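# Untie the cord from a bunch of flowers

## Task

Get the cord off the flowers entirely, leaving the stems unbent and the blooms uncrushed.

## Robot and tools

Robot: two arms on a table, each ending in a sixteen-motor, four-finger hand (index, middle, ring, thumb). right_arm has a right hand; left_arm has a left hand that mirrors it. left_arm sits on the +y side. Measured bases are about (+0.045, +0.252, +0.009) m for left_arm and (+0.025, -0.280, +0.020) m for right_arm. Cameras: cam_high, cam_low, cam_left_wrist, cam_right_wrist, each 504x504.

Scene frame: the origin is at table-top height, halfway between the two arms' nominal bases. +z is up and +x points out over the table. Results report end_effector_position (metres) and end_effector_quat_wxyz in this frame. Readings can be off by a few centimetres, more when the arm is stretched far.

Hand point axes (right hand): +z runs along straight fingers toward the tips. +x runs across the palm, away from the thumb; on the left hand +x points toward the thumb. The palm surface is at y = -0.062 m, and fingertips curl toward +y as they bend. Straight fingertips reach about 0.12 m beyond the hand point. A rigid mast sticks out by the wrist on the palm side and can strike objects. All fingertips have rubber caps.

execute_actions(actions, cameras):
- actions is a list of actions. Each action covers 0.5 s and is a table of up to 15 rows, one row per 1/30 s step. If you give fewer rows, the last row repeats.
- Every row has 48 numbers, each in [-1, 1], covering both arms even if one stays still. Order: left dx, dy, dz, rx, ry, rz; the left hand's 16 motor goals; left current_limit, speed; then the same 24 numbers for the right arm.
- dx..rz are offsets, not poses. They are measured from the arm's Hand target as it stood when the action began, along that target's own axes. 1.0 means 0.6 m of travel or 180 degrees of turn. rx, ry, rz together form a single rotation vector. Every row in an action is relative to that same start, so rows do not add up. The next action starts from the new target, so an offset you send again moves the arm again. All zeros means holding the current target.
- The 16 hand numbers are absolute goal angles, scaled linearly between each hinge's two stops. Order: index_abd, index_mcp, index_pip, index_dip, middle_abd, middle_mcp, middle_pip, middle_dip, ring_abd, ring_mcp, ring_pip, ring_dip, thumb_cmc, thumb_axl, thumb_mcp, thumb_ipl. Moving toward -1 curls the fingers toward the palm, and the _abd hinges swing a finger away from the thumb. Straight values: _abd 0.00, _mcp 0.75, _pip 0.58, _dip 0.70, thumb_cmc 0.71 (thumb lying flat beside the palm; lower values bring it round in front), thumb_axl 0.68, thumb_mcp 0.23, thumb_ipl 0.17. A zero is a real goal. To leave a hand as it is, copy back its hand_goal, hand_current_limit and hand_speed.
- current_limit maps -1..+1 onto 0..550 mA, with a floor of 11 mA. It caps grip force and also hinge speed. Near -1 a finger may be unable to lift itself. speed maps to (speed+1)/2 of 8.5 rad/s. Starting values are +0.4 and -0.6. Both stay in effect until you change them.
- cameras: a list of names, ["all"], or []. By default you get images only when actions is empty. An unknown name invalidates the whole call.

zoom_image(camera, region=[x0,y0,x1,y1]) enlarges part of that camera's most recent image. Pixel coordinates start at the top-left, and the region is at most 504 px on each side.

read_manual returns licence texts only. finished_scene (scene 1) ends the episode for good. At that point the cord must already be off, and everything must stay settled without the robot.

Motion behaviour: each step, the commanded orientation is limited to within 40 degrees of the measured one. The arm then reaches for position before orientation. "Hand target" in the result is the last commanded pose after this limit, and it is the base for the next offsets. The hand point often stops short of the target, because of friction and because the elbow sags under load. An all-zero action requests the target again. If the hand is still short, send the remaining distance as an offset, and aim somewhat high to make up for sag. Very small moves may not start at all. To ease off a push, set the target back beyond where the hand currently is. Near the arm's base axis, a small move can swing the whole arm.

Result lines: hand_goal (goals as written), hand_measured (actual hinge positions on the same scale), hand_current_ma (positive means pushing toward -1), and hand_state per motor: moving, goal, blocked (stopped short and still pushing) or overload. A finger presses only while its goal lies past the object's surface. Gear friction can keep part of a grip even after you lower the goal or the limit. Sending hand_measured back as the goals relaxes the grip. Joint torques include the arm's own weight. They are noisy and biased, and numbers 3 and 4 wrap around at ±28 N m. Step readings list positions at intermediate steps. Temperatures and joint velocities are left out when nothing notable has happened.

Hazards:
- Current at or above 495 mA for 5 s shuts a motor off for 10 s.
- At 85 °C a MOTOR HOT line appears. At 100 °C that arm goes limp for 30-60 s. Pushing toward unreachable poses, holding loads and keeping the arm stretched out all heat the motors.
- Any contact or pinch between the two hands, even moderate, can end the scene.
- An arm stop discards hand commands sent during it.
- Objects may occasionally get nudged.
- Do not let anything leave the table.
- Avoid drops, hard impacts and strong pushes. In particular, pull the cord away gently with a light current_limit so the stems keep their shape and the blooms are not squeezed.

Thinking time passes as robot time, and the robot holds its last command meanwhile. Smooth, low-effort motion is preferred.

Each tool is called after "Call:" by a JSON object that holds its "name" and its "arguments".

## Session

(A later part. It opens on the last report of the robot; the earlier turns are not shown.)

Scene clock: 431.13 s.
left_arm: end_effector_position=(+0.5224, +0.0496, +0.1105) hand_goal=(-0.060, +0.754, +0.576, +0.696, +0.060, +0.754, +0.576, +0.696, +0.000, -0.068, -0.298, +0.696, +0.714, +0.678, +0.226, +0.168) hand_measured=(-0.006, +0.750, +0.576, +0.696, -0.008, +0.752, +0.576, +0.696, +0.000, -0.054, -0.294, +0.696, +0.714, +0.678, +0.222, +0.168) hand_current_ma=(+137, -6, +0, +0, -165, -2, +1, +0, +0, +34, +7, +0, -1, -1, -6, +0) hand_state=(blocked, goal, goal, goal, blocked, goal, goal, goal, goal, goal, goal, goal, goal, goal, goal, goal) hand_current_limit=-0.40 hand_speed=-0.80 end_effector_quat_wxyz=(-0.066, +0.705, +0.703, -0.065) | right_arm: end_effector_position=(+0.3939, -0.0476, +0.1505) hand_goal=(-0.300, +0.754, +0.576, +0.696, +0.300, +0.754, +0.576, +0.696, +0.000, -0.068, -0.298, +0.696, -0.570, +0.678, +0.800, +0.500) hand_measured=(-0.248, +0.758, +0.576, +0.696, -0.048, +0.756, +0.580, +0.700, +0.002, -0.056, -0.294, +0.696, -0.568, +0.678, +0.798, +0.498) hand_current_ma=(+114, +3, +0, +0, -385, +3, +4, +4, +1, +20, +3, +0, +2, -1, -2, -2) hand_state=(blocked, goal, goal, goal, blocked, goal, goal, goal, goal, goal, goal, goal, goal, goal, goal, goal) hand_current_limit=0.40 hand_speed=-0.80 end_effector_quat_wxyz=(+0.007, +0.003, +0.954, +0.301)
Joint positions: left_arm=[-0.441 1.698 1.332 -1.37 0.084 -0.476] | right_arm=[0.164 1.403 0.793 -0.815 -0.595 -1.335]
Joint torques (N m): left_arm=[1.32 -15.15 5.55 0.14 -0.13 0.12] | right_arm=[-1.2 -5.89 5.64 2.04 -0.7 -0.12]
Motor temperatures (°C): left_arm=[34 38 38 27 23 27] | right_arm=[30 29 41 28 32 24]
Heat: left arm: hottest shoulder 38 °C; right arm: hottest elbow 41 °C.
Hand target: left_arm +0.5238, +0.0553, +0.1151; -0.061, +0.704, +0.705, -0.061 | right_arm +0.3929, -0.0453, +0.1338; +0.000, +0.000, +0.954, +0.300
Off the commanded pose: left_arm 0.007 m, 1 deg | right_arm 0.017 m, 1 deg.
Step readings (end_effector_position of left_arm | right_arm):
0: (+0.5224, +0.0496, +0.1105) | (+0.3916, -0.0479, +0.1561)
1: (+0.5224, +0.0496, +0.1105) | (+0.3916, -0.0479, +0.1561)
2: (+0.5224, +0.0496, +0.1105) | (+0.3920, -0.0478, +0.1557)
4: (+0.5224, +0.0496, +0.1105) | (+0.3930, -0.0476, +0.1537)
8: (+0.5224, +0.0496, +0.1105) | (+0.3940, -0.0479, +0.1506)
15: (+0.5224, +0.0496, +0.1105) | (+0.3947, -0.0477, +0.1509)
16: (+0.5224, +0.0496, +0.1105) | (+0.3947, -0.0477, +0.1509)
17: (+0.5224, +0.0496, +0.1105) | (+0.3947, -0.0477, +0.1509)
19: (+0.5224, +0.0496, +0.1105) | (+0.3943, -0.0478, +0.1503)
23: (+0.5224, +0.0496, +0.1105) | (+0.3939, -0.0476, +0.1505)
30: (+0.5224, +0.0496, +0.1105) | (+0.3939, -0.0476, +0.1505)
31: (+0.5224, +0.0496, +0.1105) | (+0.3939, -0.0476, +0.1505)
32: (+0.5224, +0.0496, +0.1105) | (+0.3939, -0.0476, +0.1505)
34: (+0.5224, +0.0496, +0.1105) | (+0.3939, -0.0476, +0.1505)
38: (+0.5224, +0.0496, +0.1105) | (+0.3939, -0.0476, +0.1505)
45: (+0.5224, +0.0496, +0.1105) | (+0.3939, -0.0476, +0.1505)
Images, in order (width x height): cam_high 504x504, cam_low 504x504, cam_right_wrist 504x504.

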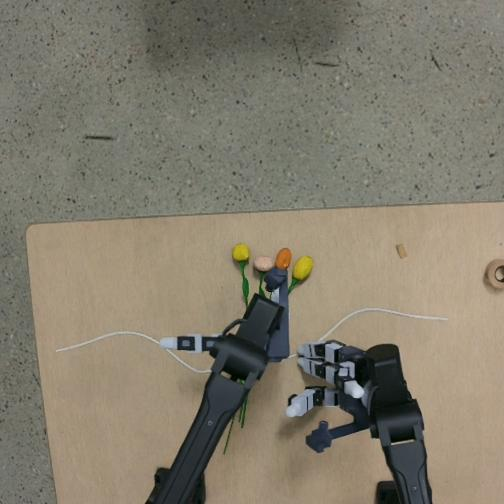

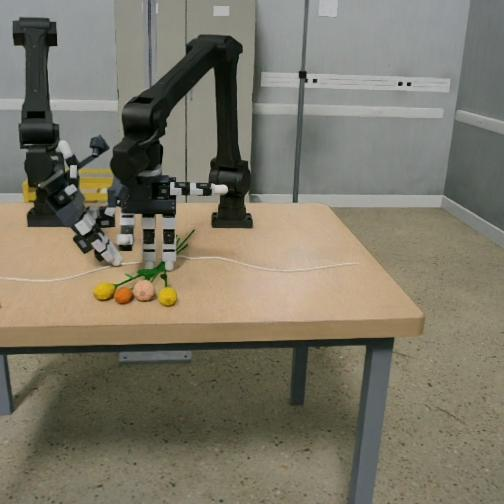

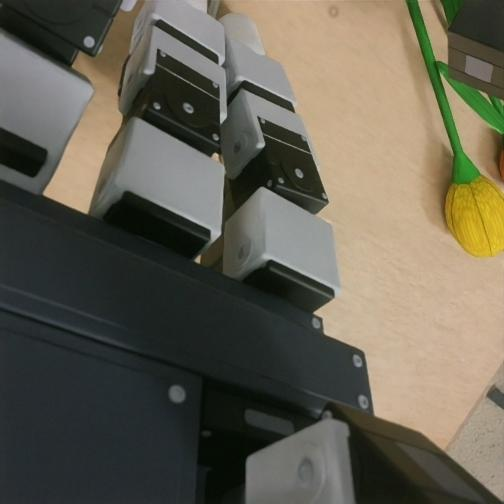

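Call:
{"name": "execute_actions", "arguments": {"actions": [[[0,0,0,0,0,0,-0.06,0.754,0.576,0.696,0.06,0.754,0.576,0.696,0,-0.068,-0.299,0.696,0.714,0.678,0.226,0.168,-0.4,-0.8,0.0167,0.0096,-0.0137,0,0,0,-0.3,0.754,0.576,0.696,0.3,0.754,0.576,0.696,0,-0.068,-0.299,0.696,-0.571,0.678,0.8,0.5,0.4,-0.8]],[[0,0,0,0,0,0,-0.06,0.754,0.576,0.696,0.06,0.754,0.576,0.696,0,-0.068,-0.299,0.696,0.714,0.678,0.226,0.168,-0.4,-0.8,0.0333,0.0055,0.0038,0,0,0,-0.3,0.754,0.576,0.696,0.3,0.754,0.576,0.696,0,-0.068,-0.299,0.696,-0.571,0.678,0.8,0.5,0.4,-0.8]],[[0,0,0,0,0,0,-0.06,0.754,0.576,0.696,0.06,0.754,0.576,0.696,0,-0.068,-0.299,0.696,0.714,0.678,0.226,0.168,-0.4,-0.8,0.0333,0.0055,0.0038,0,0,0,-0.3,0.754,0.576,0.696,0.3,0.754,0.576,0.696,0,-0.068,-0.299,0.696,-0.571,0.678,0.8,0.5,0.4,-0.8]],[[0,0,0,0,0,0,-0.06,0.754,0.576,0.696,0.06,0.754,0.576,0.696,0,-0.068,-0.299,0.696,0.714,0.678,0.226,0.168,-0.4,-0.8,0.0333,0.0055,0.0038,0,0,0,-0.3,0.754,0.576,0.696,0.3,0.754,0.576,0.696,0,-0.068,-0.299,0.696,-0.571,0.678,0.8,0.5,0.4,-0.8]]], "cameras": ["cam_high","cam_low","cam_right_wrist"]}}

Call:
{"name": "zoom_image", "arguments": {"camera": "cam_low", "region": [60, 200, 200, 300]}}

Call:
{"name": "zoom_image", "arguments": {"camera": "cam_high", "region": [200, 320, 350, 470]}}

Scene clock: 488.37 s.
left_arm: end_effector_position=(+0.5224, +0.0496, +0.1105) hand_goal=(-0.060, +0.754, +0.576, +0.696, +0.060, +0.754, +0.576, +0.696, +0.000, -0.068, -0.298, +0.696, +0.714, +0.678, +0.226, +0.168) hand_measured=(-0.006, +0.750, +0.576, +0.696, -0.008, +0.752, +0.576, +0.696, +0.000, -0.054, -0.294, +0.696, +0.714, +0.678, +0.222, +0.168) hand_current_ma=(+137, -6, +0, +0, -165, -2, +1, +0, +0, +34, +7, +0, -1, -1, -6, +0) hand_state=(blocked, goal, goal, goal, blocked, goal, goal, goal, goal, goal, goal, goal, goal, goal, goal, goal) hand_current_limit=-0.40 hand_speed=-0.80 end_effector_quat_wxyz=(-0.066, +0.705, +0.703, -0.065) | right_arm: end_effector_position=(+0.3334, -0.0371, +0.1504) hand_goal=(-0.300, +0.754, +0.576, +0.696, +0.300, +0.754, +0.576, +0.696, +0.000, -0.068, -0.298, +0.696, -0.570, +0.678, +0.800, +0.500) hand_measured=(-0.220, +0.752, +0.574, +0.696, -0.010, +0.752, +0.572, +0.694, +0.002, -0.056, -0.294, +0.696, -0.568, +0.678, +0.798, +0.498) hand_current_ma=(+203, -3, -2, +0, -385, -3, -3, -1, +1, +20, +3, +0, +2, -1, -2, -2) hand_state=(blocked, goal, goal, goal, blocked, goal, goal, goal, goal, goal, goal, goal, goal, goal, goal, goal) hand_current_limit=0.40 hand_speed=-0.80 end_effector_quat_wxyz=(+0.012, -0.002, +0.953, +0.302)
Joint positions: left_arm=[-0.441 1.698 1.332 -1.37 0.084 -0.476] | right_arm=[0.235 1.239 0.638 -0.769 -0.585 -1.259]
Joint torques (N m): left_arm=[1.38 -14.97 5.53 0.12 -0.14 0.11] | right_arm=[0.44 -6.83 5.29 0.72 -0.52 0.07]
Motor temperatures (°C): left_arm=[33 38 37 27 23 27] | right_arm=[29 29 36 27 31 24]
Heat: left arm: hottest shoulder 38 °C; right arm: hottest elbow 36 °C.
Hand target: left_arm +0.5238, +0.0553, +0.1151; -0.061, +0.704, +0.705, -0.061 | right_arm +0.3228, -0.0332, +0.1438; +0.000, +0.000, +0.954, +0.300
Off the commanded pose: left_arm 0.007 m, 1 deg | right_arm 0.013 m, 1 deg.
Step readings (end_effector_position of left_arm | right_arm):
0: (+0.5224, +0.0496, +0.1105) | (+0.3939, -0.0476, +0.1505)
1: (+0.5224, +0.0496, +0.1105) | (+0.3939, -0.0476, +0.1505)
2: (+0.5224, +0.0496, +0.1105) | (+0.3938, -0.0476, +0.1504)
4: (+0.5224, +0.0496, +0.1105) | (+0.3935, -0.0477, +0.1504)
8: (+0.5224, +0.0496, +0.1105) | (+0.3925, -0.0478, +0.1507)
15: (+0.5224, +0.0496, +0.1105) | (+0.3920, -0.0479, +0.1507)
16: (+0.5224, +0.0496, +0.1105) | (+0.3919, -0.0479, +0.1507)
17: (+0.5224, +0.0496, +0.1105) | (+0.3911, -0.0481, +0.1505)
19: (+0.5224, +0.0496, +0.1105) | (+0.3886, -0.0486, +0.1512)
23: (+0.5224, +0.0496, +0.1105) | (+0.3784, -0.0482, +0.1506)
30: (+0.5224, +0.0496, +0.1105) | (+0.3759, -0.0472, +0.1505)
31: (+0.5224, +0.0496, +0.1105) | (+0.3760, -0.0473, +0.1504)
32: (+0.5224, +0.0496, +0.1105) | (+0.3754, -0.0472, +0.1503)
34: (+0.5224, +0.0496, +0.1105) | (+0.3720, -0.0471, +0.1506)
38: (+0.5224, +0.0496, +0.1105) | (+0.3580, -0.0431, +0.1508)
45: (+0.5224, +0.0496, +0.1105) | (+0.3542, -0.0417, +0.1503)
46: (+0.5224, +0.0496, +0.1105) | (+0.3542, -0.0418, +0.1502)
47: (+0.5224, +0.0496, +0.1105) | (+0.3537, -0.0417, +0.1500)
49: (+0.5224, +0.0496, +0.1105) | (+0.3506, -0.0416, +0.1505)
53: (+0.5224, +0.0496, +0.1105) | (+0.3373, -0.0382, +0.1509)
60: (+0.5224, +0.0496, +0.1105) | (+0.3330, -0.0370, +0.1504)
Images, in order (width x height): cam_high 504x504, cam_low 504x504, cam_right_wrist 504x504.

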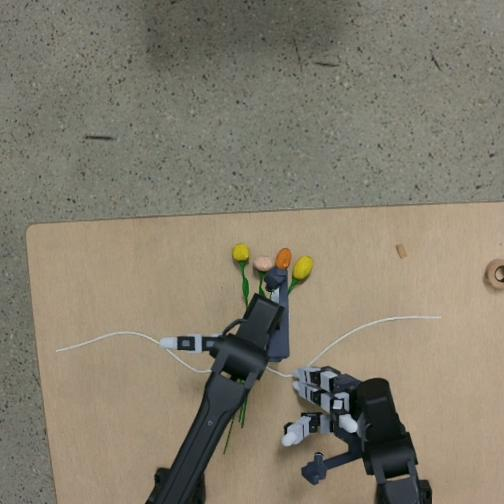

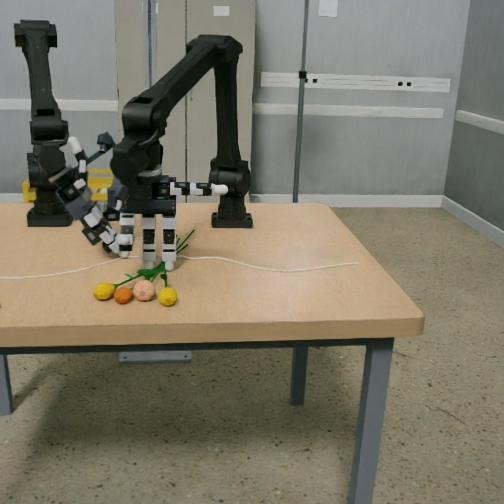

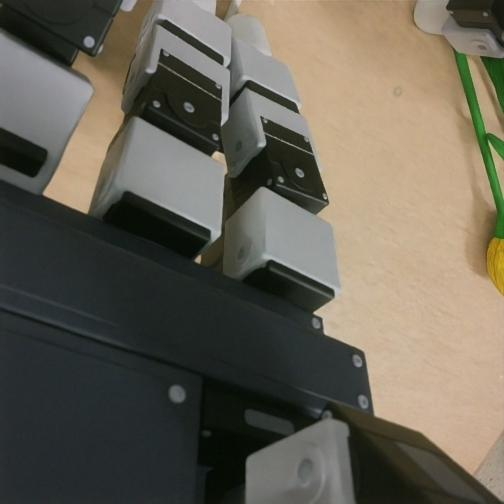

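Scaled by 3.600 from the camera's 504x504 image, which has a finer 720x720 frame.

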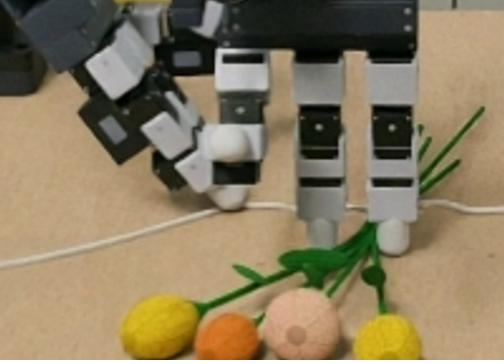

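Scaled by 3.360 from the camera's 504x504 image, which has a finer 720x720 frame.

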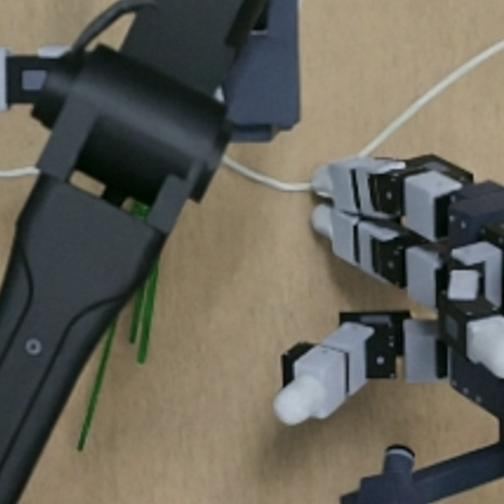

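Call:
{"name": "execute_actions", "arguments": {"actions": [[[0,0,0,0,0,0,-0.06,0.754,0.576,0.696,0.06,0.754,0.576,0.696,0,-0.068,-0.299,0.696,0.714,0.678,0.226,0.168,-0.4,-0.8,0.0333,0.0055,0.0038,0,0,0,-0.3,0.754,0.576,0.696,0.3,0.754,0.576,0.696,0,-0.068,-0.299,0.696,-0.571,0.678,0.8,0.5,0.4,-0.8]],[[0,0,0,0,0,0,-0.06,0.754,0.576,0.696,0.06,0.754,0.576,0.696,0,-0.068,-0.299,0.696,0.714,0.678,0.226,0.168,-0.4,-0.8,0.0333,0.0055,0.0038,0,0,0,-0.3,0.754,0.576,0.696,0.3,0.754,0.576,0.696,0,-0.068,-0.299,0.696,-0.571,0.678,0.8,0.5,0.4,-0.8]],[[0,0,0,0,0,0,-0.06,0.754,0.576,0.696,0.06,0.754,0.576,0.696,0,-0.068,-0.299,0.696,0.714,0.678,0.226,0.168,-0.4,-0.8,0.0333,0.0055,0.0038,0,0,0,-0.3,0.754,0.576,0.696,0.3,0.754,0.576,0.696,0,-0.068,-0.299,0.696,-0.571,0.678,0.8,0.5,0.4,-0.8]],[[0,0,0,0,0,0,-0.06,0.754,0.576,0.696,0.06,0.754,0.576,0.696,0,-0.068,-0.299,0.696,0.714,0.678,0.226,0.168,-0.4,-0.8,0.0333,0.0055,0.0038,0,0,0,-0.3,0.754,0.576,0.696,0.3,0.754,0.576,0.696,0,-0.068,-0.299,0.696,-0.571,0.678,0.8,0.5,0.4,-0.8]]], "cameras": ["cam_high","cam_low","cam_left_wrist"]}}

Call:
{"name": "zoom_image", "arguments": {"camera": "cam_high", "region": [200, 320, 350, 470]}}

Scene clock: 501.40 s.
left_arm: end_effector_position=(+0.5222, +0.0494, +0.1104) hand_goal=(-0.060, +0.754, +0.576, +0.696, +0.060, +0.754, +0.576, +0.696, +0.000, -0.068, -0.298, +0.696, +0.714, +0.678, +0.226, +0.168) hand_measured=(-0.022, +0.752, +0.576, +0.696, +0.008, +0.752, +0.576, +0.696, +0.000, -0.054, -0.294, +0.696, +0.714, +0.678, +0.222, +0.168) hand_current_ma=(+89, -2, +0, +0, -136, -2, +1, +0, +0, +34, +7, +0, -1, -1, -6, +0) hand_state=(blocked, goal, goal, goal, blocked, goal, goal, goal, goal, goal, goal, goal, goal, goal, goal, goal) hand_current_limit=-0.40 hand_speed=-0.80 end_effector_quat_wxyz=(-0.065, +0.705, +0.703, -0.065) | right_arm: end_effector_position=(+0.2523, -0.0187, +0.1502) hand_goal=(-0.300, +0.754, +0.576, +0.696, +0.300, +0.754, +0.576, +0.696, +0.000, -0.068, -0.298, +0.696, -0.570, +0.678, +0.800, +0.500) hand_measured=(-0.214, +0.748, +0.568, +0.692, -0.004, +0.746, +0.568, +0.694, +0.002, -0.056, -0.294, +0.696, -0.568, +0.678, +0.798, +0.498) hand_current_ma=(+219, -8, -9, -6, -385, -12, -10, -2, +1, +20, +3, +0, +1, -1, -2, -2) hand_state=(blocked, goal, goal, goal, blocked, goal, goal, goal, goal, goal, goal, goal, goal, goal, goal, goal) hand_current_limit=0.40 hand_speed=-0.80 end_effector_quat_wxyz=(+0.011, -0.002, +0.953, +0.302)
Joint positions: left_arm=[-0.441 1.698 1.332 -1.37 0.086 -0.476] | right_arm=[0.408 0.985 0.462 -0.743 -0.542 -1.059]
Joint torques (N m): left_arm=[1.44 -14.92 5.56 0.2 -0.13 0.11] | right_arm=[0.09 -3.43 5.91 0.94 -0.51 0.06]
Heat: left arm: hottest shoulder 38 °C; right arm: hottest elbow 35 °C.
Hand target: left_arm +0.5238, +0.0553, +0.1151; -0.061, +0.704, +0.705, -0.061 | right_arm +0.2429, -0.0173, +0.1438; +0.000, +0.000, +0.954, +0.300
Off the commanded pose: left_arm 0.008 m, 1 deg | right_arm 0.012 m, 1 deg.
Step readings (end_effector_position of left_arm | right_arm):
0: (+0.5224, +0.0496, +0.1105) | (+0.3334, -0.0371, +0.1504)
1: (+0.5224, +0.0496, +0.1105) | (+0.3332, -0.0371, +0.1504)
2: (+0.5224, +0.0496, +0.1105) | (+0.3330, -0.0371, +0.1501)
4: (+0.5224, +0.0496, +0.1105) | (+0.3301, -0.0370, +0.1506)
8: (+0.5224, +0.0496, +0.1105) | (+0.3161, -0.0339, +0.1505)
15: (+0.5224, +0.0496, +0.1105) | (+0.3119, -0.0320, +0.1505)
16: (+0.5224, +0.0496, +0.1105) | (+0.3118, -0.0322, +0.1503)
17: (+0.5224, +0.0496, +0.1105) | (+0.3116, -0.0321, +0.1502)
19: (+0.5224, +0.0496, +0.1105) | (+0.3091, -0.0317, +0.1507)
23: (+0.5222, +0.0494, +0.1104) | (+0.2946, -0.0285, +0.1506)
30: (+0.5222, +0.0494, +0.1104) | (+0.2902, -0.0266, +0.1505)
31: (+0.5222, +0.0494, +0.1104) | (+0.2905, -0.0265, +0.1505)
32: (+0.5222, +0.0494, +0.1104) | (+0.2897, -0.0267, +0.1500)
34: (+0.5222, +0.0494, +0.1104) | (+0.2851, -0.0257, +0.1501)
38: (+0.5222, +0.0494, +0.1104) | (+0.2722, -0.0225, +0.1512)
45: (+0.5222, +0.0494, +0.1104) | (+0.2699, -0.0221, +0.1510)
46: (+0.5222, +0.0494, +0.1104) | (+0.2698, -0.0221, +0.1509)
47: (+0.5222, +0.0494, +0.1104) | (+0.2693, -0.0220, +0.1507)
49: (+0.5222, +0.0494, +0.1104) | (+0.2648, -0.0209, +0.1510)
53: (+0.5222, +0.0494, +0.1104) | (+0.2522, -0.0187, +0.1501)
60: (+0.5222, +0.0494, +0.1104) | (+0.2515, -0.0185, +0.1506)
Images, in order (width x height): cam_high 504x504, cam_low 504x504, cam_left_wrist 504x504.

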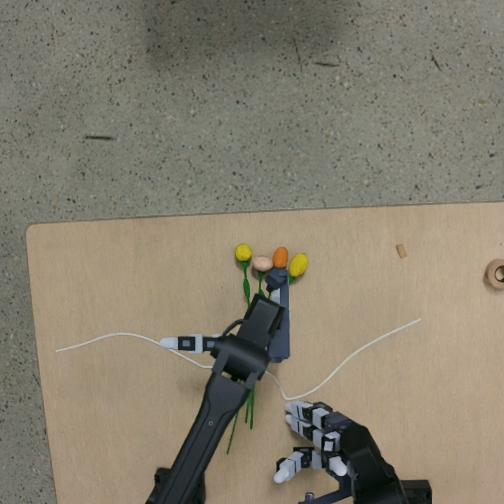

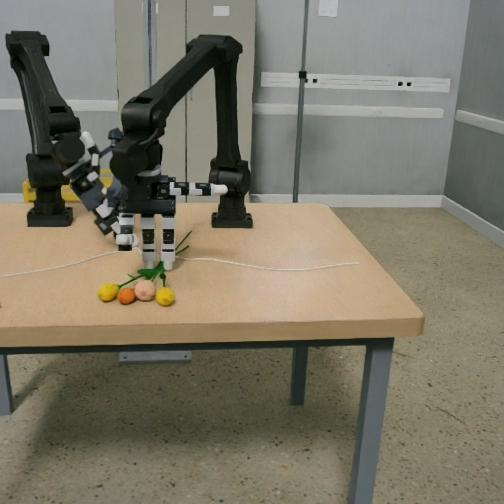

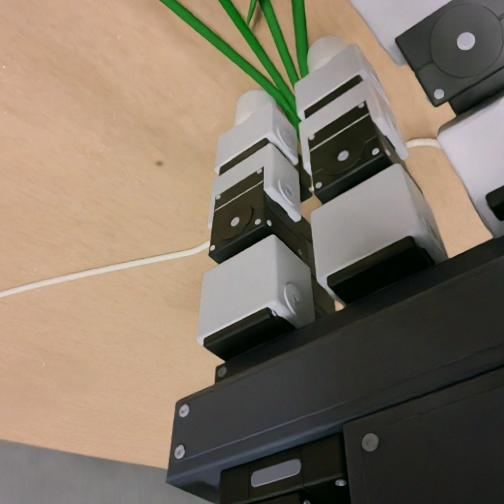

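Scaled by 3.360 from the camera's 504x504 image, which has a finer 720x720 frame.

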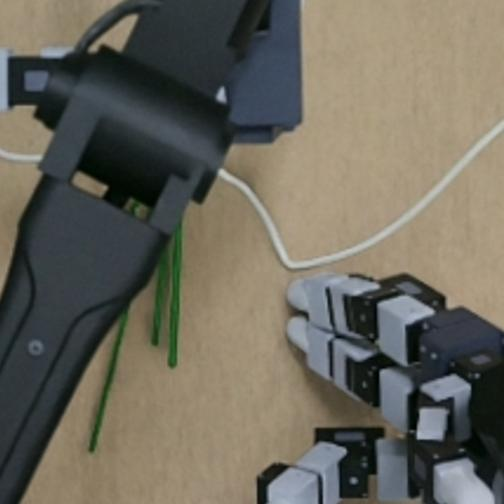

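Call:
{"name": "execute_actions", "arguments": {"actions": [[[0,0,0,0,0,0,-0.06,0.754,0.576,0.696,0.06,0.754,0.576,0.696,0,-0.068,-0.299,0.696,0.714,0.678,0.226,0.168,-0.4,-0.8,0,0.03,-0.045,0,0,0,0,0.754,0.576,0.696,0,0.754,0.576,0.696,0,-0.068,-0.299,0.696,-0.571,0.678,0.8,0.5,0.4,-0.6]],[[0,0,0,0,0,0,-0.06,0.754,0.576,0.696,0.06,0.754,0.576,0.696,0,-0.068,-0.299,0.696,0.714,0.678,0.226,0.168,-0.4,-0.8,-0.02,-0.0125,-0.0577,0,0,0,0,0.754,0.576,0.696,0,0.754,0.576,0.696,0,-0.068,-0.299,0.696,-0.571,0.678,0.8,0.5,0.4,-0.6]],[[0,0,0,0,0,0,-0.06,0.754,0.576,0.696,0.06,0.754,0.576,0.696,0,-0.068,-0.299,0.696,0.714,0.678,0.226,0.168,-0.4,-0.8,-0.02,-0.0125,-0.0577,0,0,0,0,0.754,0.576,0.696,0,0.754,0.576,0.696,0,-0.068,-0.299,0.696,-0.571,0.678,0.5,0.3,0.4,-0.6]],[[0,0,0,0,0,0,-0.06,0.754,0.576,0.696,0.06,0.754,0.576,0.696,0,-0.068,-0.299,0.696,0.714,0.678,0.226,0.168,-0.4,-0.8,-0.02,-0.0125,-0.0577,0,0,0,0,0.4,0.2,0.696,0,0.754,0.576,0.696,0,0.4,0.2,0.696,-0.571,0.678,0.226,0.168,0.4,-0.6]],[[0,0,0,0,0,0,-0.06,0.754,0.576,0.696,0.06,0.754,0.576,0.696,0,-0.068,-0.299,0.696,0.714,0.678,0.226,0.168,-0.4,-0.8,-0.02,-0.0125,-0.0577,0,0,0,-0.18,-0.027,-0.358,0.696,0,1,0.576,0.696,0,1,0.576,0.696,-0.571,0.678,0.226,0.168,0.4,-0.6]]], "cameras": ["cam_high","cam_low"]}}

Call:
{"name": "zoom_image", "arguments": {"camera": "cam_high", "region": [180, 300, 350, 470]}}

Scene clock: 563.53 s.
left_arm: end_effector_position=(+0.5222, +0.0494, +0.1104) hand_goal=(-0.060, +0.754, +0.576, +0.696, +0.060, +0.754, +0.576, +0.696, +0.000, -0.068, -0.298, +0.696, +0.714, +0.678, +0.226, +0.168) hand_measured=(-0.022, +0.752, +0.576, +0.696, +0.008, +0.752, +0.576, +0.696, +0.000, -0.054, -0.294, +0.696, +0.714, +0.678, +0.222, +0.168) hand_current_ma=(+89, -2, +0, +0, -136, -2, +1, +0, +0, +34, +7, +0, -1, -1, -6, +0) hand_state=(blocked, goal, goal, goal, blocked, goal, goal, goal, goal, goal, goal, goal, goal, goal, goal, goal) hand_current_limit=-0.40 hand_speed=-0.80 end_effector_quat_wxyz=(-0.065, +0.705, +0.703, -0.065) | right_arm: end_effector_position=(+0.2768, -0.1189, +0.2534) hand_goal=(-0.180, -0.026, -0.358, +0.696, +0.000, +1.000, +0.576, +0.696, +0.000, +1.000, +0.576, +0.696, -0.570, +0.678, +0.226, +0.168) hand_measured=(-0.176, -0.010, -0.352, +0.694, +0.000, +1.000, +0.574, +0.694, +0.002, +1.000, +0.574, +0.696, -0.568, +0.678, +0.224, +0.170) hand_current_ma=(+2, +30, +6, -2, +0, +0, -1, -2, +1, -1, -2, +0, +1, -1, -3, +1) hand_state=(goal, goal, goal, goal, goal, goal, goal, goal, goal, goal, goal, goal, goal, goal, goal, goal) hand_current_limit=0.40 hand_speed=-0.60 end_effector_quat_wxyz=(-0.020, +0.009, +0.955, +0.296)
Joint positions: left_arm=[-0.441 1.698 1.332 -1.37 0.086 -0.476] | right_arm=[-0.049 0.969 0.762 -1.424 -0.6 -1.599]
Joint torques (N m): left_arm=[1.38 -14.8 5.56 0.17 -0.12 0.1] | right_arm=[-2.55 -1.67 11.74 -0.17 -0.98 -0.22]
Heat: left arm: hottest shoulder 38 °C; right arm: hottest elbow 35 °C.
Hand target: left_arm +0.5238, +0.0553, +0.1151; -0.061, +0.704, +0.705, -0.061 | right_arm +0.2908, -0.1217, +0.2727; +0.000, +0.000, +0.954, +0.300
Off the commanded pose: left_arm 0.008 m, 1 deg | right_arm 0.024 m, 3 deg.
Step readings (end_effector_position of left_arm | right_arm):
0: (+0.5222, +0.0494, +0.1104) | (+0.2523, -0.0187, +0.1502)
1: (+0.5222, +0.0494, +0.1104) | (+0.2523, -0.0187, +0.1504)
2: (+0.5222, +0.0494, +0.1104) | (+0.2513, -0.0190, +0.1503)
4: (+0.5222, +0.0494, +0.1104) | (+0.2463, -0.0208, +0.1506)
8: (+0.5222, +0.0494, +0.1104) | (+0.2369, -0.0237, +0.1536)
15: (+0.5222, +0.0494, +0.1104) | (+0.2327, -0.0254, +0.1538)
16: (+0.5222, +0.0494, +0.1104) | (+0.2322, -0.0257, +0.1535)
17: (+0.5222, +0.0494, +0.1104) | (+0.2316, -0.0264, +0.1535)
19: (+0.5222, +0.0494, +0.1104) | (+0.2310, -0.0310, +0.1549)
23: (+0.5222, +0.0494, +0.1104) | (+0.2391, -0.0415, +0.1632)
30: (+0.5222, +0.0494, +0.1104) | (+0.2423, -0.0459, +0.1723)
31: (+0.5222, +0.0494, +0.1104) | (+0.2419, -0.0464, +0.1722)
32: (+0.5222, +0.0494, +0.1104) | (+0.2416, -0.0481, +0.1728)
34: (+0.5222, +0.0494, +0.1104) | (+0.2427, -0.0535, +0.1771)
38: (+0.5222, +0.0494, +0.1104) | (+0.2540, -0.0650, +0.1898)
45: (+0.5222, +0.0494, +0.1104) | (+0.2552, -0.0700, +0.1995)
46: (+0.5222, +0.0494, +0.1104) | (+0.2543, -0.0704, +0.1997)
47: (+0.5222, +0.0494, +0.1104) | (+0.2543, -0.0722, +0.2005)
49: (+0.5222, +0.0494, +0.1104) | (+0.2552, -0.0777, +0.2057)
53: (+0.5222, +0.0494, +0.1104) | (+0.2655, -0.0897, +0.2216)
60: (+0.5222, +0.0494, +0.1104) | (+0.2670, -0.0949, +0.2291)
61: (+0.5222, +0.0494, +0.1104) | (+0.2663, -0.0952, +0.2286)
62: (+0.5222, +0.0494, +0.1104) | (+0.2663, -0.0969, +0.2290)
64: (+0.5222, +0.0494, +0.1104) | (+0.2674, -0.1018, +0.2337)
68: (+0.5222, +0.0494, +0.1104) | (+0.2782, -0.1144, +0.2472)
75: (+0.5222, +0.0494, +0.1104) | (+0.2792, -0.1191, +0.2542)
Images, in order (width x height): cam_high 504x504, cam_low 504x504.

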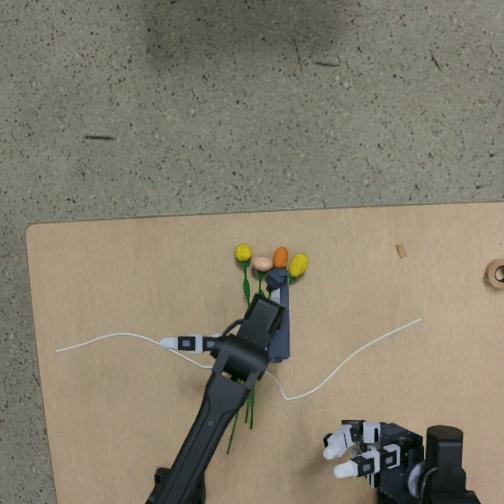

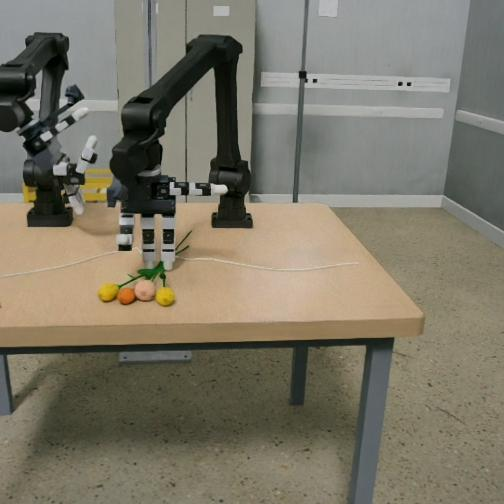

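Scaled by 2.965 from the camera's 504x504 image, which has a finer 720x720 frame.

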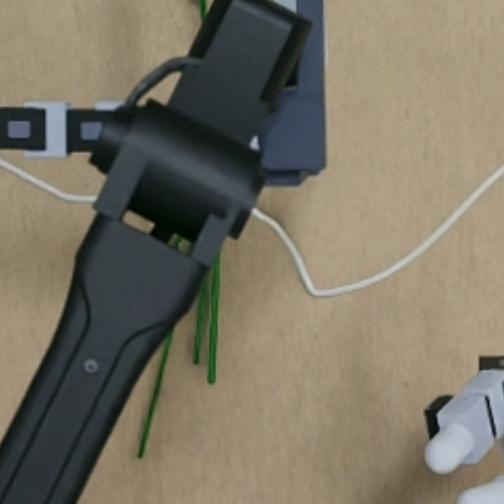

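Call:
{"name": "execute_actions", "arguments": {"actions": [[[0,0,0,0,0,0,-0.06,0.754,0.576,0.696,0.06,0.754,0.576,0.696,0,-0.068,-0.299,0.696,0.714,0.678,0.226,0.168,-0.4,-0.8,0,0,0,0.0197,0.0184,0.0829,-0.18,-0.027,-0.358,0.696,0,1,0.576,0.696,0,1,0.576,0.696,-0.571,0.678,0.226,0.168,0.4,-0.6]],[[0,0,0,0,0,0,-0.06,0.754,0.576,0.696,0.06,0.754,0.576,0.696,0,-0.068,-0.299,0.696,0.714,0.678,0.226,0.168,-0.4,-0.8,0,0,0,0.0197,0.0184,0.0829,-0.18,-0.027,-0.358,0.696,0,1,0.576,0.696,0,1,0.576,0.696,-0.571,0.678,0.226,0.168,0.4,-0.6]],[[0,0,0,0,0,0,-0.06,0.754,0.576,0.696,0.06,0.754,0.576,0.696,0,-0.068,-0.299,0.696,0.714,0.678,0.226,0.168,-0.4,-0.8,0,0,0,0.0197,0.0184,0.0829,-0.18,-0.027,-0.358,0.696,0,1,0.576,0.696,0,1,0.576,0.696,-0.571,0.678,0.226,0.168,0.4,-0.6]],[[0,0,0,0,0,0,-0.06,0.754,0.576,0.696,0.06,0.754,0.576,0.696,0,-0.068,-0.299,0.696,0.714,0.678,0.226,0.168,-0.4,-0.8,0,0,0,0.0197,0.0184,0.0829,-0.18,-0.027,-0.358,0.696,0,1,0.576,0.696,0,1,0.576,0.696,-0.571,0.678,0.226,0.168,0.4,-0.6]],[[0,0,0,0,0,0,-0.06,0.754,0.576,0.696,0.06,0.754,0.576,0.696,0,-0.068,-0.299,0.696,0.714,0.678,0.226,0.168,-0.4,-0.8,0,0,0,0.0197,0.0184,0.0829,-0.18,-0.027,-0.358,0.696,0,1,0.576,0.696,0,1,0.576,0.696,-0.571,0.678,0.226,0.168,0.4,-0.6]]], "cameras": ["cam_high","cam_low"]}}

Scene clock: 576.30 s.
left_arm: end_effector_position=(+0.5222, +0.0494, +0.1104) hand_goal=(-0.060, +0.754, +0.576, +0.696, +0.060, +0.754, +0.576, +0.696, +0.000, -0.068, -0.298, +0.696, +0.714, +0.678, +0.226, +0.168) hand_measured=(-0.022, +0.752, +0.576, +0.696, +0.008, +0.752, +0.576, +0.696, +0.000, -0.054, -0.294, +0.696, +0.714, +0.678, +0.222, +0.168) hand_current_ma=(+89, -2, +0, +0, -136, -2, +1, +0, +0, +34, +7, +0, -1, -1, -6, +0) hand_state=(blocked, goal, goal, goal, blocked, goal, goal, goal, goal, goal, goal, goal, goal, goal, goal, goal) hand_current_limit=-0.40 hand_speed=-0.80 end_effector_quat_wxyz=(-0.065, +0.705, +0.703, -0.065) | right_arm: end_effector_position=(+0.2807, -0.1275, +0.2487) hand_goal=(-0.180, -0.026, -0.358, +0.696, +0.000, +1.000, +0.576, +0.696, +0.000, +1.000, +0.576, +0.696, -0.570, +0.678, +0.226, +0.168) hand_measured=(-0.178, -0.012, -0.354, +0.694, +0.000, +0.998, +0.574, +0.694, +0.002, +0.998, +0.574, +0.696, -0.566, +0.678, +0.224, +0.170) hand_current_ma=(+2, +23, +6, -2, +0, -1, -1, -2, +1, -2, -2, +0, +3, -1, -3, +1) hand_state=(goal, goal, goal, goal, goal, goal, goal, goal, goal, goal, goal, goal, goal, goal, goal, goal) hand_current_limit=0.40 hand_speed=-0.60 end_effector_quat_wxyz=(-0.259, +0.565, +0.772, +0.131)
Joint positions: left_arm=[-0.441 1.698 1.332 -1.37 0.086 -0.476] | right_arm=[0.243 0.931 0.908 -1.685 -0.574 -0.084]
Joint torques (N m): left_arm=[1.61 -15.03 5.56 0.12 -0.14 0.09] | right_arm=[-0.21 -1.96 12.05 -0.2 -0.67 -0.01]
Heat: left arm: hottest shoulder 38 °C; right arm: hottest elbow 36 °C.
Hand target: left_arm +0.5238, +0.0553, +0.1151; -0.061, +0.704, +0.705, -0.061 | right_arm +0.2909, -0.1217, +0.2728; -0.307, +0.534, +0.782, +0.096
Off the commanded pose: left_arm 0.008 m, 1 deg | right_arm 0.027 m, 8 deg.
joint sent to its limit (right arm) — joint 4 (wrist pitch), lower limit. The joint targets are off in orientation, not in position.
Step readings (end_effector_position of left_arm | right_arm):
0: (+0.5222, +0.0494, +0.1104) | (+0.2766, -0.1189, +0.2534)
1: (+0.5222, +0.0494, +0.1104) | (+0.2766, -0.1189, +0.2534)
2: (+0.5222, +0.0494, +0.1104) | (+0.2764, -0.1192, +0.2532)
4: (+0.5222, +0.0494, +0.1104) | (+0.2761, -0.1213, +0.2520)
8: (+0.5222, +0.0494, +0.1104) | (+0.2755, -0.1239, +0.2507)
15: (+0.5222, +0.0494, +0.1104) | (+0.2794, -0.1243, +0.2499)
16: (+0.5222, +0.0494, +0.1104) | (+0.2800, -0.1244, +0.2497)
17: (+0.5222, +0.0494, +0.1104) | (+0.2796, -0.1244, +0.2492)
19: (+0.5222, +0.0494, +0.1104) | (+0.2790, -0.1248, +0.2492)
23: (+0.5222, +0.0494, +0.1104) | (+0.2781, -0.1233, +0.2504)
30: (+0.5222, +0.0494, +0.1104) | (+0.2809, -0.1238, +0.2492)
31: (+0.5222, +0.0494, +0.1104) | (+0.2816, -0.1240, +0.2490)
32: (+0.5222, +0.0494, +0.1104) | (+0.2814, -0.1240, +0.2487)
34: (+0.5222, +0.0494, +0.1104) | (+0.2806, -0.1242, +0.2482)
38: (+0.5222, +0.0494, +0.1104) | (+0.2791, -0.1226, +0.2493)
45: (+0.5222, +0.0494, +0.1104) | (+0.2818, -0.1232, +0.2496)
46: (+0.5222, +0.0494, +0.1104) | (+0.2823, -0.1235, +0.2495)
47: (+0.5222, +0.0494, +0.1104) | (+0.2826, -0.1238, +0.2486)
49: (+0.5222, +0.0494, +0.1104) | (+0.2827, -0.1235, +0.2479)
53: (+0.5222, +0.0494, +0.1104) | (+0.2799, -0.1216, +0.2487)
60: (+0.5222, +0.0494, +0.1104) | (+0.2797, -0.1235, +0.2491)
61: (+0.5222, +0.0494, +0.1104) | (+0.2800, -0.1239, +0.2489)
62: (+0.5222, +0.0494, +0.1104) | (+0.2801, -0.1240, +0.2486)
64: (+0.5222, +0.0494, +0.1104) | (+0.2801, -0.1234, +0.2483)
68: (+0.5222, +0.0494, +0.1104) | (+0.2793, -0.1216, +0.2487)
75: (+0.5222, +0.0494, +0.1104) | (+0.2806, -0.1245, +0.2499)
Images, in order (width x height): cam_high 504x504, cam_low 504x504.

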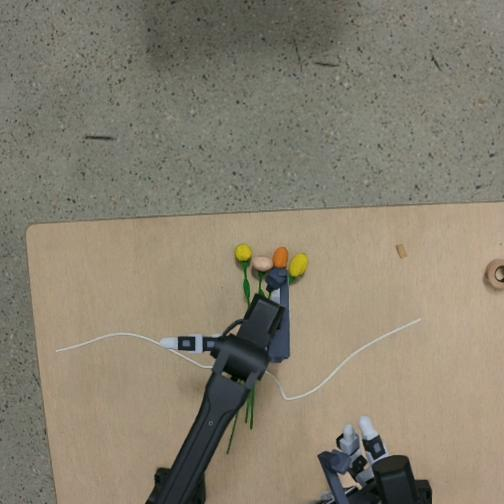

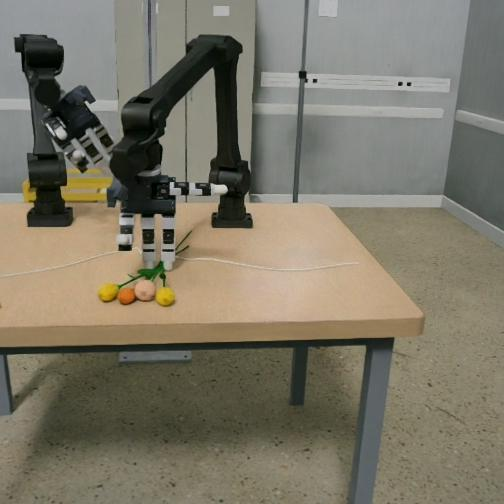

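Call:
{"name": "execute_actions", "arguments": {"actions": [[[0,0,0,0,0,0,-0.06,0.754,0.576,0.696,0.06,0.754,0.576,0.696,0,-0.068,-0.299,0.696,0.714,0.678,0.226,0.168,-0.4,-0.8,0,0,0,0.0197,0.0184,0.0829,-0.18,-0.027,-0.358,0.696,0,1,0.576,0.696,0,1,0.576,0.696,-0.571,0.678,0.226,0.168,0.4,-0.6]],[[0,0,0,0,0,0,-0.06,0.754,0.576,0.696,0.06,0.754,0.576,0.696,0,-0.068,-0.299,0.696,0.714,0.678,0.226,0.168,-0.4,-0.8,0,0,0,0.0197,0.0184,0.0829,-0.18,-0.027,-0.358,0.696,0,1,0.576,0.696,0,1,0.576,0.696,-0.571,0.678,0.226,0.168,0.4,-0.6]],[[0,0,0,0,0,0,-0.06,0.754,0.576,0.696,0.06,0.754,0.576,0.696,0,-0.068,-0.299,0.696,0.714,0.678,0.226,0.168,-0.4,-0.8,0,0,0,0.0197,0.0184,0.0829,-0.18,-0.027,-0.358,0.696,0,1,0.576,0.696,0,1,0.576,0.696,-0.571,0.678,0.226,0.168,0.4,-0.6]],[[0,0,0,0,0,0,-0.06,0.754,0.576,0.696,0.06,0.754,0.576,0.696,0,-0.068,-0.299,0.696,0.714,0.678,0.226,0.168,-0.4,-0.8,0,0,0,0.0197,0.0184,0.0829,-0.18,-0.027,-0.358,0.696,0,1,0.576,0.696,0,1,0.576,0.696,-0.571,0.678,0.226,0.168,0.4,-0.6]],[[0,0,0,0,0,0,-0.06,0.754,0.576,0.696,0.06,0.754,0.576,0.696,0,-0.068,-0.299,0.696,0.714,0.678,0.226,0.168,-0.4,-0.8,0,0,0,0.0197,0.0184,0.0829,-0.18,-0.027,-0.358,0.696,0,1,0.576,0.696,0,1,0.576,0.696,-0.571,0.678,0.226,0.168,0.4,-0.6]]], "cameras": ["cam_high","cam_low","cam_right_wrist"]}}

Scene clock: 587.13 s.
left_arm: end_effector_position=(+0.5222, +0.0494, +0.1104) hand_goal=(-0.060, +0.754, +0.576, +0.696, +0.060, +0.754, +0.576, +0.696, +0.000, -0.068, -0.298, +0.696, +0.714, +0.678, +0.226, +0.168) hand_measured=(-0.022, +0.752, +0.576, +0.696, +0.008, +0.752, +0.576, +0.696, +0.000, -0.054, -0.294, +0.696, +0.714, +0.678, +0.222, +0.168) hand_current_ma=(+89, -2, +0, +0, -136, -2, +1, +0, +0, +34, +7, +0, -1, -1, -6, +0) hand_state=(blocked, goal, goal, goal, blocked, goal, goal, goal, goal, goal, goal, goal, goal, goal, goal, goal) hand_current_limit=-0.40 hand_speed=-0.80 end_effector_quat_wxyz=(-0.065, +0.705, +0.703, -0.065) | right_arm: end_effector_position=(+0.2782, -0.1223, +0.2552) hand_goal=(-0.180, -0.026, -0.358, +0.696, +0.000, +1.000, +0.576, +0.696, +0.000, +1.000, +0.576, +0.696, -0.570, +0.678, +0.226, +0.168) hand_measured=(-0.178, -0.022, -0.354, +0.694, +0.000, +0.992, +0.574, +0.694, +0.002, +0.992, +0.574, +0.696, -0.568, +0.678, +0.224, +0.170) hand_current_ma=(+2, +6, +6, -2, +0, -10, -1, -2, +1, -12, -2, +0, +3, -1, -3, +1) hand_state=(goal, goal, goal, goal, goal, goal, goal, goal, goal, goal, goal, goal, goal, goal, goal, goal) hand_current_limit=0.40 hand_speed=-0.60 end_effector_quat_wxyz=(-0.436, +0.868, +0.227, -0.071)
Joint positions: left_arm=[-0.441 1.698 1.332 -1.37 0.086 -0.476] | right_arm=[0.26 1.191 1.126 -1.679 -0.902 1.256]
Joint torques (N m): left_arm=[1.73 -14.8 5.52 0.12 -0.11 0.11] | right_arm=[-2.26 -5.71 11.64 -0.21 -1.07 0.09]
Heat: left arm: hottest shoulder 38 °C; right arm: hottest elbow 37 °C.
Hand target: left_arm +0.5238, +0.0553, +0.1151; -0.061, +0.704, +0.705, -0.061 | right_arm +0.2909, -0.1217, +0.2728; -0.477, +0.827, +0.258, -0.151
Off the commanded pose: left_arm 0.008 m, 1 deg | right_arm 0.022 m, 12 deg.
joint sent to its limit (right arm) — joint 4 (wrist pitch), lower limit. The joint targets are off in orientation, not in position.
Step readings (end_effector_position of left_arm | right_arm):
0: (+0.5222, +0.0494, +0.1104) | (+0.2807, -0.1275, +0.2487)
1: (+0.5222, +0.0494, +0.1104) | (+0.2806, -0.1275, +0.2486)
2: (+0.5222, +0.0494, +0.1104) | (+0.2802, -0.1273, +0.2487)
4: (+0.5222, +0.0494, +0.1104) | (+0.2793, -0.1254, +0.2506)
8: (+0.5222, +0.0494, +0.1104) | (+0.2798, -0.1232, +0.2561)
15: (+0.5222, +0.0494, +0.1104) | (+0.2807, -0.1264, +0.2537)
16: (+0.5222, +0.0494, +0.1104) | (+0.2806, -0.1269, +0.2530)
17: (+0.5222, +0.0494, +0.1104) | (+0.2799, -0.1265, +0.2526)
19: (+0.5222, +0.0494, +0.1104) | (+0.2795, -0.1246, +0.2534)
23: (+0.5222, +0.0494, +0.1104) | (+0.2820, -0.1235, +0.2560)
30: (+0.5222, +0.0494, +0.1104) | (+0.2811, -0.1273, +0.2532)
31: (+0.5222, +0.0494, +0.1104) | (+0.2807, -0.1274, +0.2531)
32: (+0.5222, +0.0494, +0.1104) | (+0.2800, -0.1270, +0.2533)
34: (+0.5222, +0.0494, +0.1104) | (+0.2796, -0.1251, +0.2552)
38: (+0.5222, +0.0494, +0.1104) | (+0.2828, -0.1238, +0.2572)
45: (+0.5222, +0.0494, +0.1104) | (+0.2801, -0.1265, +0.2533)
46: (+0.5222, +0.0494, +0.1104) | (+0.2797, -0.1264, +0.2535)
47: (+0.5222, +0.0494, +0.1104) | (+0.2785, -0.1257, +0.2539)
49: (+0.5222, +0.0494, +0.1104) | (+0.2779, -0.1224, +0.2563)
53: (+0.5222, +0.0494, +0.1104) | (+0.2805, -0.1193, +0.2581)
60: (+0.5222, +0.0494, +0.1104) | (+0.2787, -0.1216, +0.2542)
61: (+0.5222, +0.0494, +0.1104) | (+0.2783, -0.1215, +0.2544)
62: (+0.5222, +0.0494, +0.1104) | (+0.2771, -0.1208, +0.2553)
64: (+0.5222, +0.0494, +0.1104) | (+0.2757, -0.1193, +0.2579)
68: (+0.5222, +0.0494, +0.1104) | (+0.2818, -0.1194, +0.2586)
75: (+0.5222, +0.0494, +0.1104) | (+0.2806, -0.1218, +0.2548)
Images, in order (width x height): cam_high 504x504, cam_low 504x504, cam_right_wrist 504x504.

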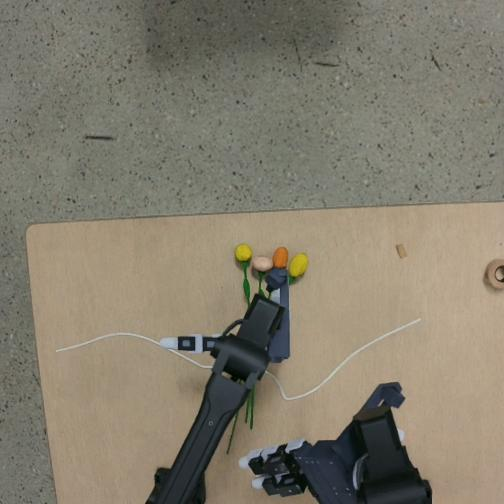

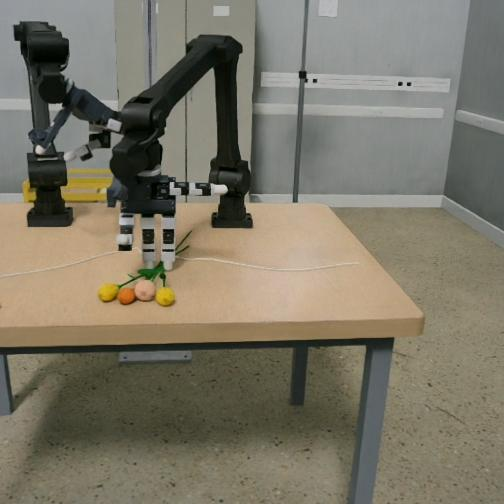

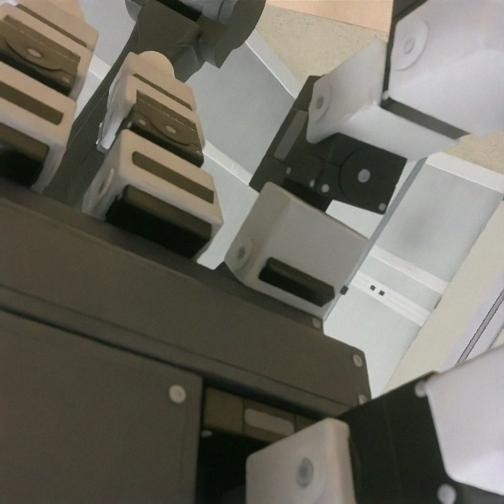

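Call:
{"name": "execute_actions", "arguments": {"actions": [[[0,0,0,0,0,0,-0.06,0.754,0.576,0.696,0.06,0.754,0.576,0.696,0,-0.068,-0.299,0.696,0.714,0.678,0.226,0.168,-0.4,-0.8,0,0,0,0,0.06,0.035,-0.18,-0.027,-0.358,0.696,0,1,0.576,0.696,0,0.2,-0.4,0.2,-0.571,0.678,0.226,0.168,0.4,-0.6]],[[0,0,0,0,0,0,-0.06,0.754,0.576,0.696,0.06,0.754,0.576,0.696,0,-0.068,-0.299,0.696,0.714,0.678,0.226,0.168,-0.4,-0.8,0,0,0,0,0.06,0.035,-0.18,-0.027,-0.358,0.696,0,1,0.576,0.696,0,-0.479,-0.883,-0.174,-0.571,0.678,0.226,0.168,0.4,-0.6]],[[0,0,0,0,0,0,-0.06,0.754,0.576,0.696,0.06,0.754,0.576,0.696,0,-0.068,-0.299,0.696,0.714,0.678,0.226,0.168,-0.4,-0.8,0.0085,0.0223,0.0503,0,0,0,-0.18,-0.027,-0.358,0.696,0,1,0.576,0.696,0,-0.479,-0.883,-0.174,-0.571,0.678,0.226,0.168,0.4,-0.6]],[[0,0,0,0,0,0,-0.06,0.754,0.576,0.696,0.06,0.754,0.576,0.696,0,-0.068,-0.299,0.696,0.714,0.678,0.226,0.168,-0.4,-0.8,0.0085,0.0223,0.0503,0,0,0,-0.18,-0.027,-0.358,0.696,0,1,0.576,0.696,0,-0.479,-0.883,-0.174,-0.571,0.678,0.226,0.168,0.4,-0.6]],[[0,0,0,0,0,0,-0.06,0.754,0.576,0.696,0.06,0.754,0.576,0.696,0,-0.068,-0.299,0.696,0.714,0.678,0.226,0.168,-0.4,-0.8,0.0085,0.0223,0.0503,0,0,0,-0.18,-0.027,-0.358,0.696,0,1,0.576,0.696,0,-0.479,-0.883,-0.174,-0.571,0.678,0.226,0.168,0.4,-0.6]]], "cameras": ["cam_high","cam_low","cam_right_wrist"]}}

Scene clock: 623.23 s.
left_arm: end_effector_position=(+0.5222, +0.0494, +0.1104) hand_goal=(-0.060, +0.754, +0.576, +0.696, +0.060, +0.754, +0.576, +0.696, +0.000, -0.068, -0.298, +0.696, +0.714, +0.678, +0.226, +0.168) hand_measured=(-0.022, +0.752, +0.576, +0.696, +0.008, +0.752, +0.576, +0.696, +0.000, -0.054, -0.294, +0.696, +0.714, +0.678, +0.222, +0.168) hand_current_ma=(+89, -2, +0, +0, -136, -2, +1, +0, +0, +34, +7, +0, -1, -1, -6, +0) hand_state=(blocked, goal, goal, goal, blocked, goal, goal, goal, goal, goal, goal, goal, goal, goal, goal, goal) hand_current_limit=-0.40 hand_speed=-0.80 end_effector_quat_wxyz=(-0.065, +0.705, +0.703, -0.065) | right_arm: end_effector_position=(+0.2959, -0.0660, +0.1974) hand_goal=(-0.180, -0.026, -0.358, +0.696, +0.000, +1.000, +0.576, +0.696, +0.000, -0.478, -0.882, -0.174, -0.570, +0.678, +0.226, +0.168) hand_measured=(-0.178, -0.024, -0.354, +0.694, +0.000, +0.992, +0.574, +0.694, +0.002, -0.306, -0.812, -0.168, -0.568, +0.678, +0.224, +0.170) hand_current_ma=(+2, +1, +6, -2, +0, -12, -1, -2, +1, +385, +203, +7, +1, -1, -3, +1) hand_state=(goal, goal, goal, goal, goal, goal, goal, goal, goal, blocked, blocked, goal, goal, goal, goal, goal) hand_current_limit=0.40 hand_speed=-0.60 end_effector_quat_wxyz=(-0.497, +0.863, +0.076, -0.039)
Joint positions: left_arm=[-0.441 1.698 1.332 -1.37 0.086 -0.476] | right_arm=[0.326 1.176 0.917 -1.011 -1.017 1.912]
Joint torques (N m): left_arm=[1.49 -14.92 5.56 0.09 -0.13 0.11] | right_arm=[-0.38 -6.12 7.56 1.57 -0.63 0.09]
Motor temperatures (°C): left_arm=[33 38 37 27 22 26] | right_arm=[29 28 41 27 32 24]
Heat: left arm: hottest shoulder 38 °C; right arm: hottest elbow 41 °C.
Hand target: left_arm +0.5238, +0.0553, +0.1151; -0.061, +0.704, +0.705, -0.061 | right_arm +0.2957, -0.0619, +0.1925; -0.497, +0.864, +0.072, -0.045
Off the commanded pose: left_arm 0.008 m, 1 deg | right_arm 0.006 m, 1 deg.
Step readings (end_effector_position of left_arm | right_arm):
0: (+0.5222, +0.0494, +0.1104) | (+0.2782, -0.1223, +0.2552)
1: (+0.5222, +0.0494, +0.1104) | (+0.2782, -0.1221, +0.2553)
2: (+0.5222, +0.0494, +0.1104) | (+0.2780, -0.1204, +0.2567)
4: (+0.5222, +0.0494, +0.1104) | (+0.2779, -0.1177, +0.2596)
8: (+0.5222, +0.0494, +0.1104) | (+0.2806, -0.1209, +0.2609)
15: (+0.5222, +0.0494, +0.1104) | (+0.2814, -0.1225, +0.2598)
16: (+0.5222, +0.0494, +0.1104) | (+0.2811, -0.1223, +0.2600)
17: (+0.5222, +0.0494, +0.1104) | (+0.2805, -0.1210, +0.2613)
19: (+0.5222, +0.0494, +0.1104) | (+0.2824, -0.1186, +0.2639)
23: (+0.5222, +0.0494, +0.1104) | (+0.2930, -0.1187, +0.2649)
30: (+0.5222, +0.0494, +0.1104) | (+0.2935, -0.1199, +0.2677)
31: (+0.5222, +0.0494, +0.1104) | (+0.2930, -0.1199, +0.2679)
32: (+0.5222, +0.0494, +0.1104) | (+0.2941, -0.1196, +0.2668)
34: (+0.5222, +0.0494, +0.1104) | (+0.2966, -0.1174, +0.2613)
38: (+0.5222, +0.0494, +0.1104) | (+0.2950, -0.1101, +0.2476)
45: (+0.5222, +0.0494, +0.1104) | (+0.2954, -0.1051, +0.2433)
46: (+0.5222, +0.0494, +0.1104) | (+0.2955, -0.1049, +0.2431)
47: (+0.5222, +0.0494, +0.1104) | (+0.2966, -0.1034, +0.2414)
49: (+0.5222, +0.0494, +0.1104) | (+0.2987, -0.0995, +0.2353)
53: (+0.5222, +0.0494, +0.1104) | (+0.2949, -0.0907, +0.2225)
60: (+0.5222, +0.0494, +0.1104) | (+0.2955, -0.0855, +0.2195)
61: (+0.5222, +0.0494, +0.1104) | (+0.2957, -0.0854, +0.2193)
62: (+0.5222, +0.0494, +0.1104) | (+0.2968, -0.0839, +0.2180)
64: (+0.5222, +0.0494, +0.1104) | (+0.2992, -0.0802, +0.2125)
68: (+0.5222, +0.0494, +0.1104) | (+0.2958, -0.0714, +0.2011)
75: (+0.5222, +0.0494, +0.1104) | (+0.2960, -0.0662, +0.1975)
Images, in order (width x height): cam_high 504x504, cam_low 504x504, cam_right_wrist 504x504.

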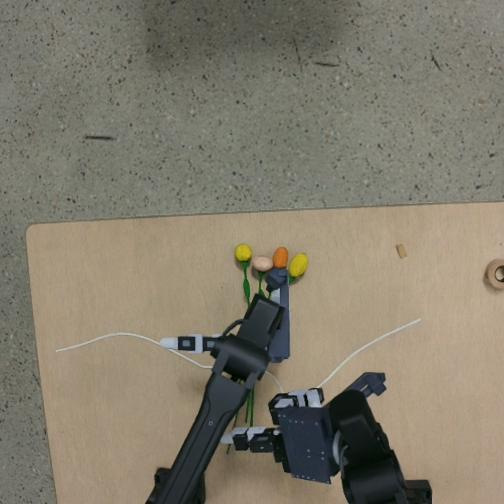

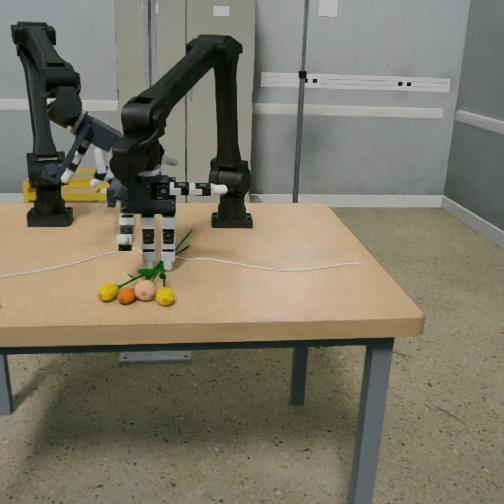

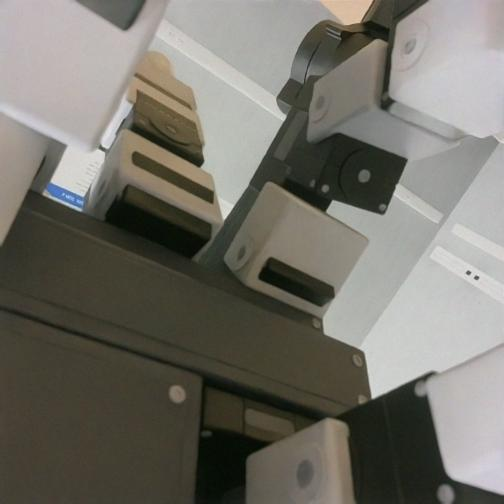

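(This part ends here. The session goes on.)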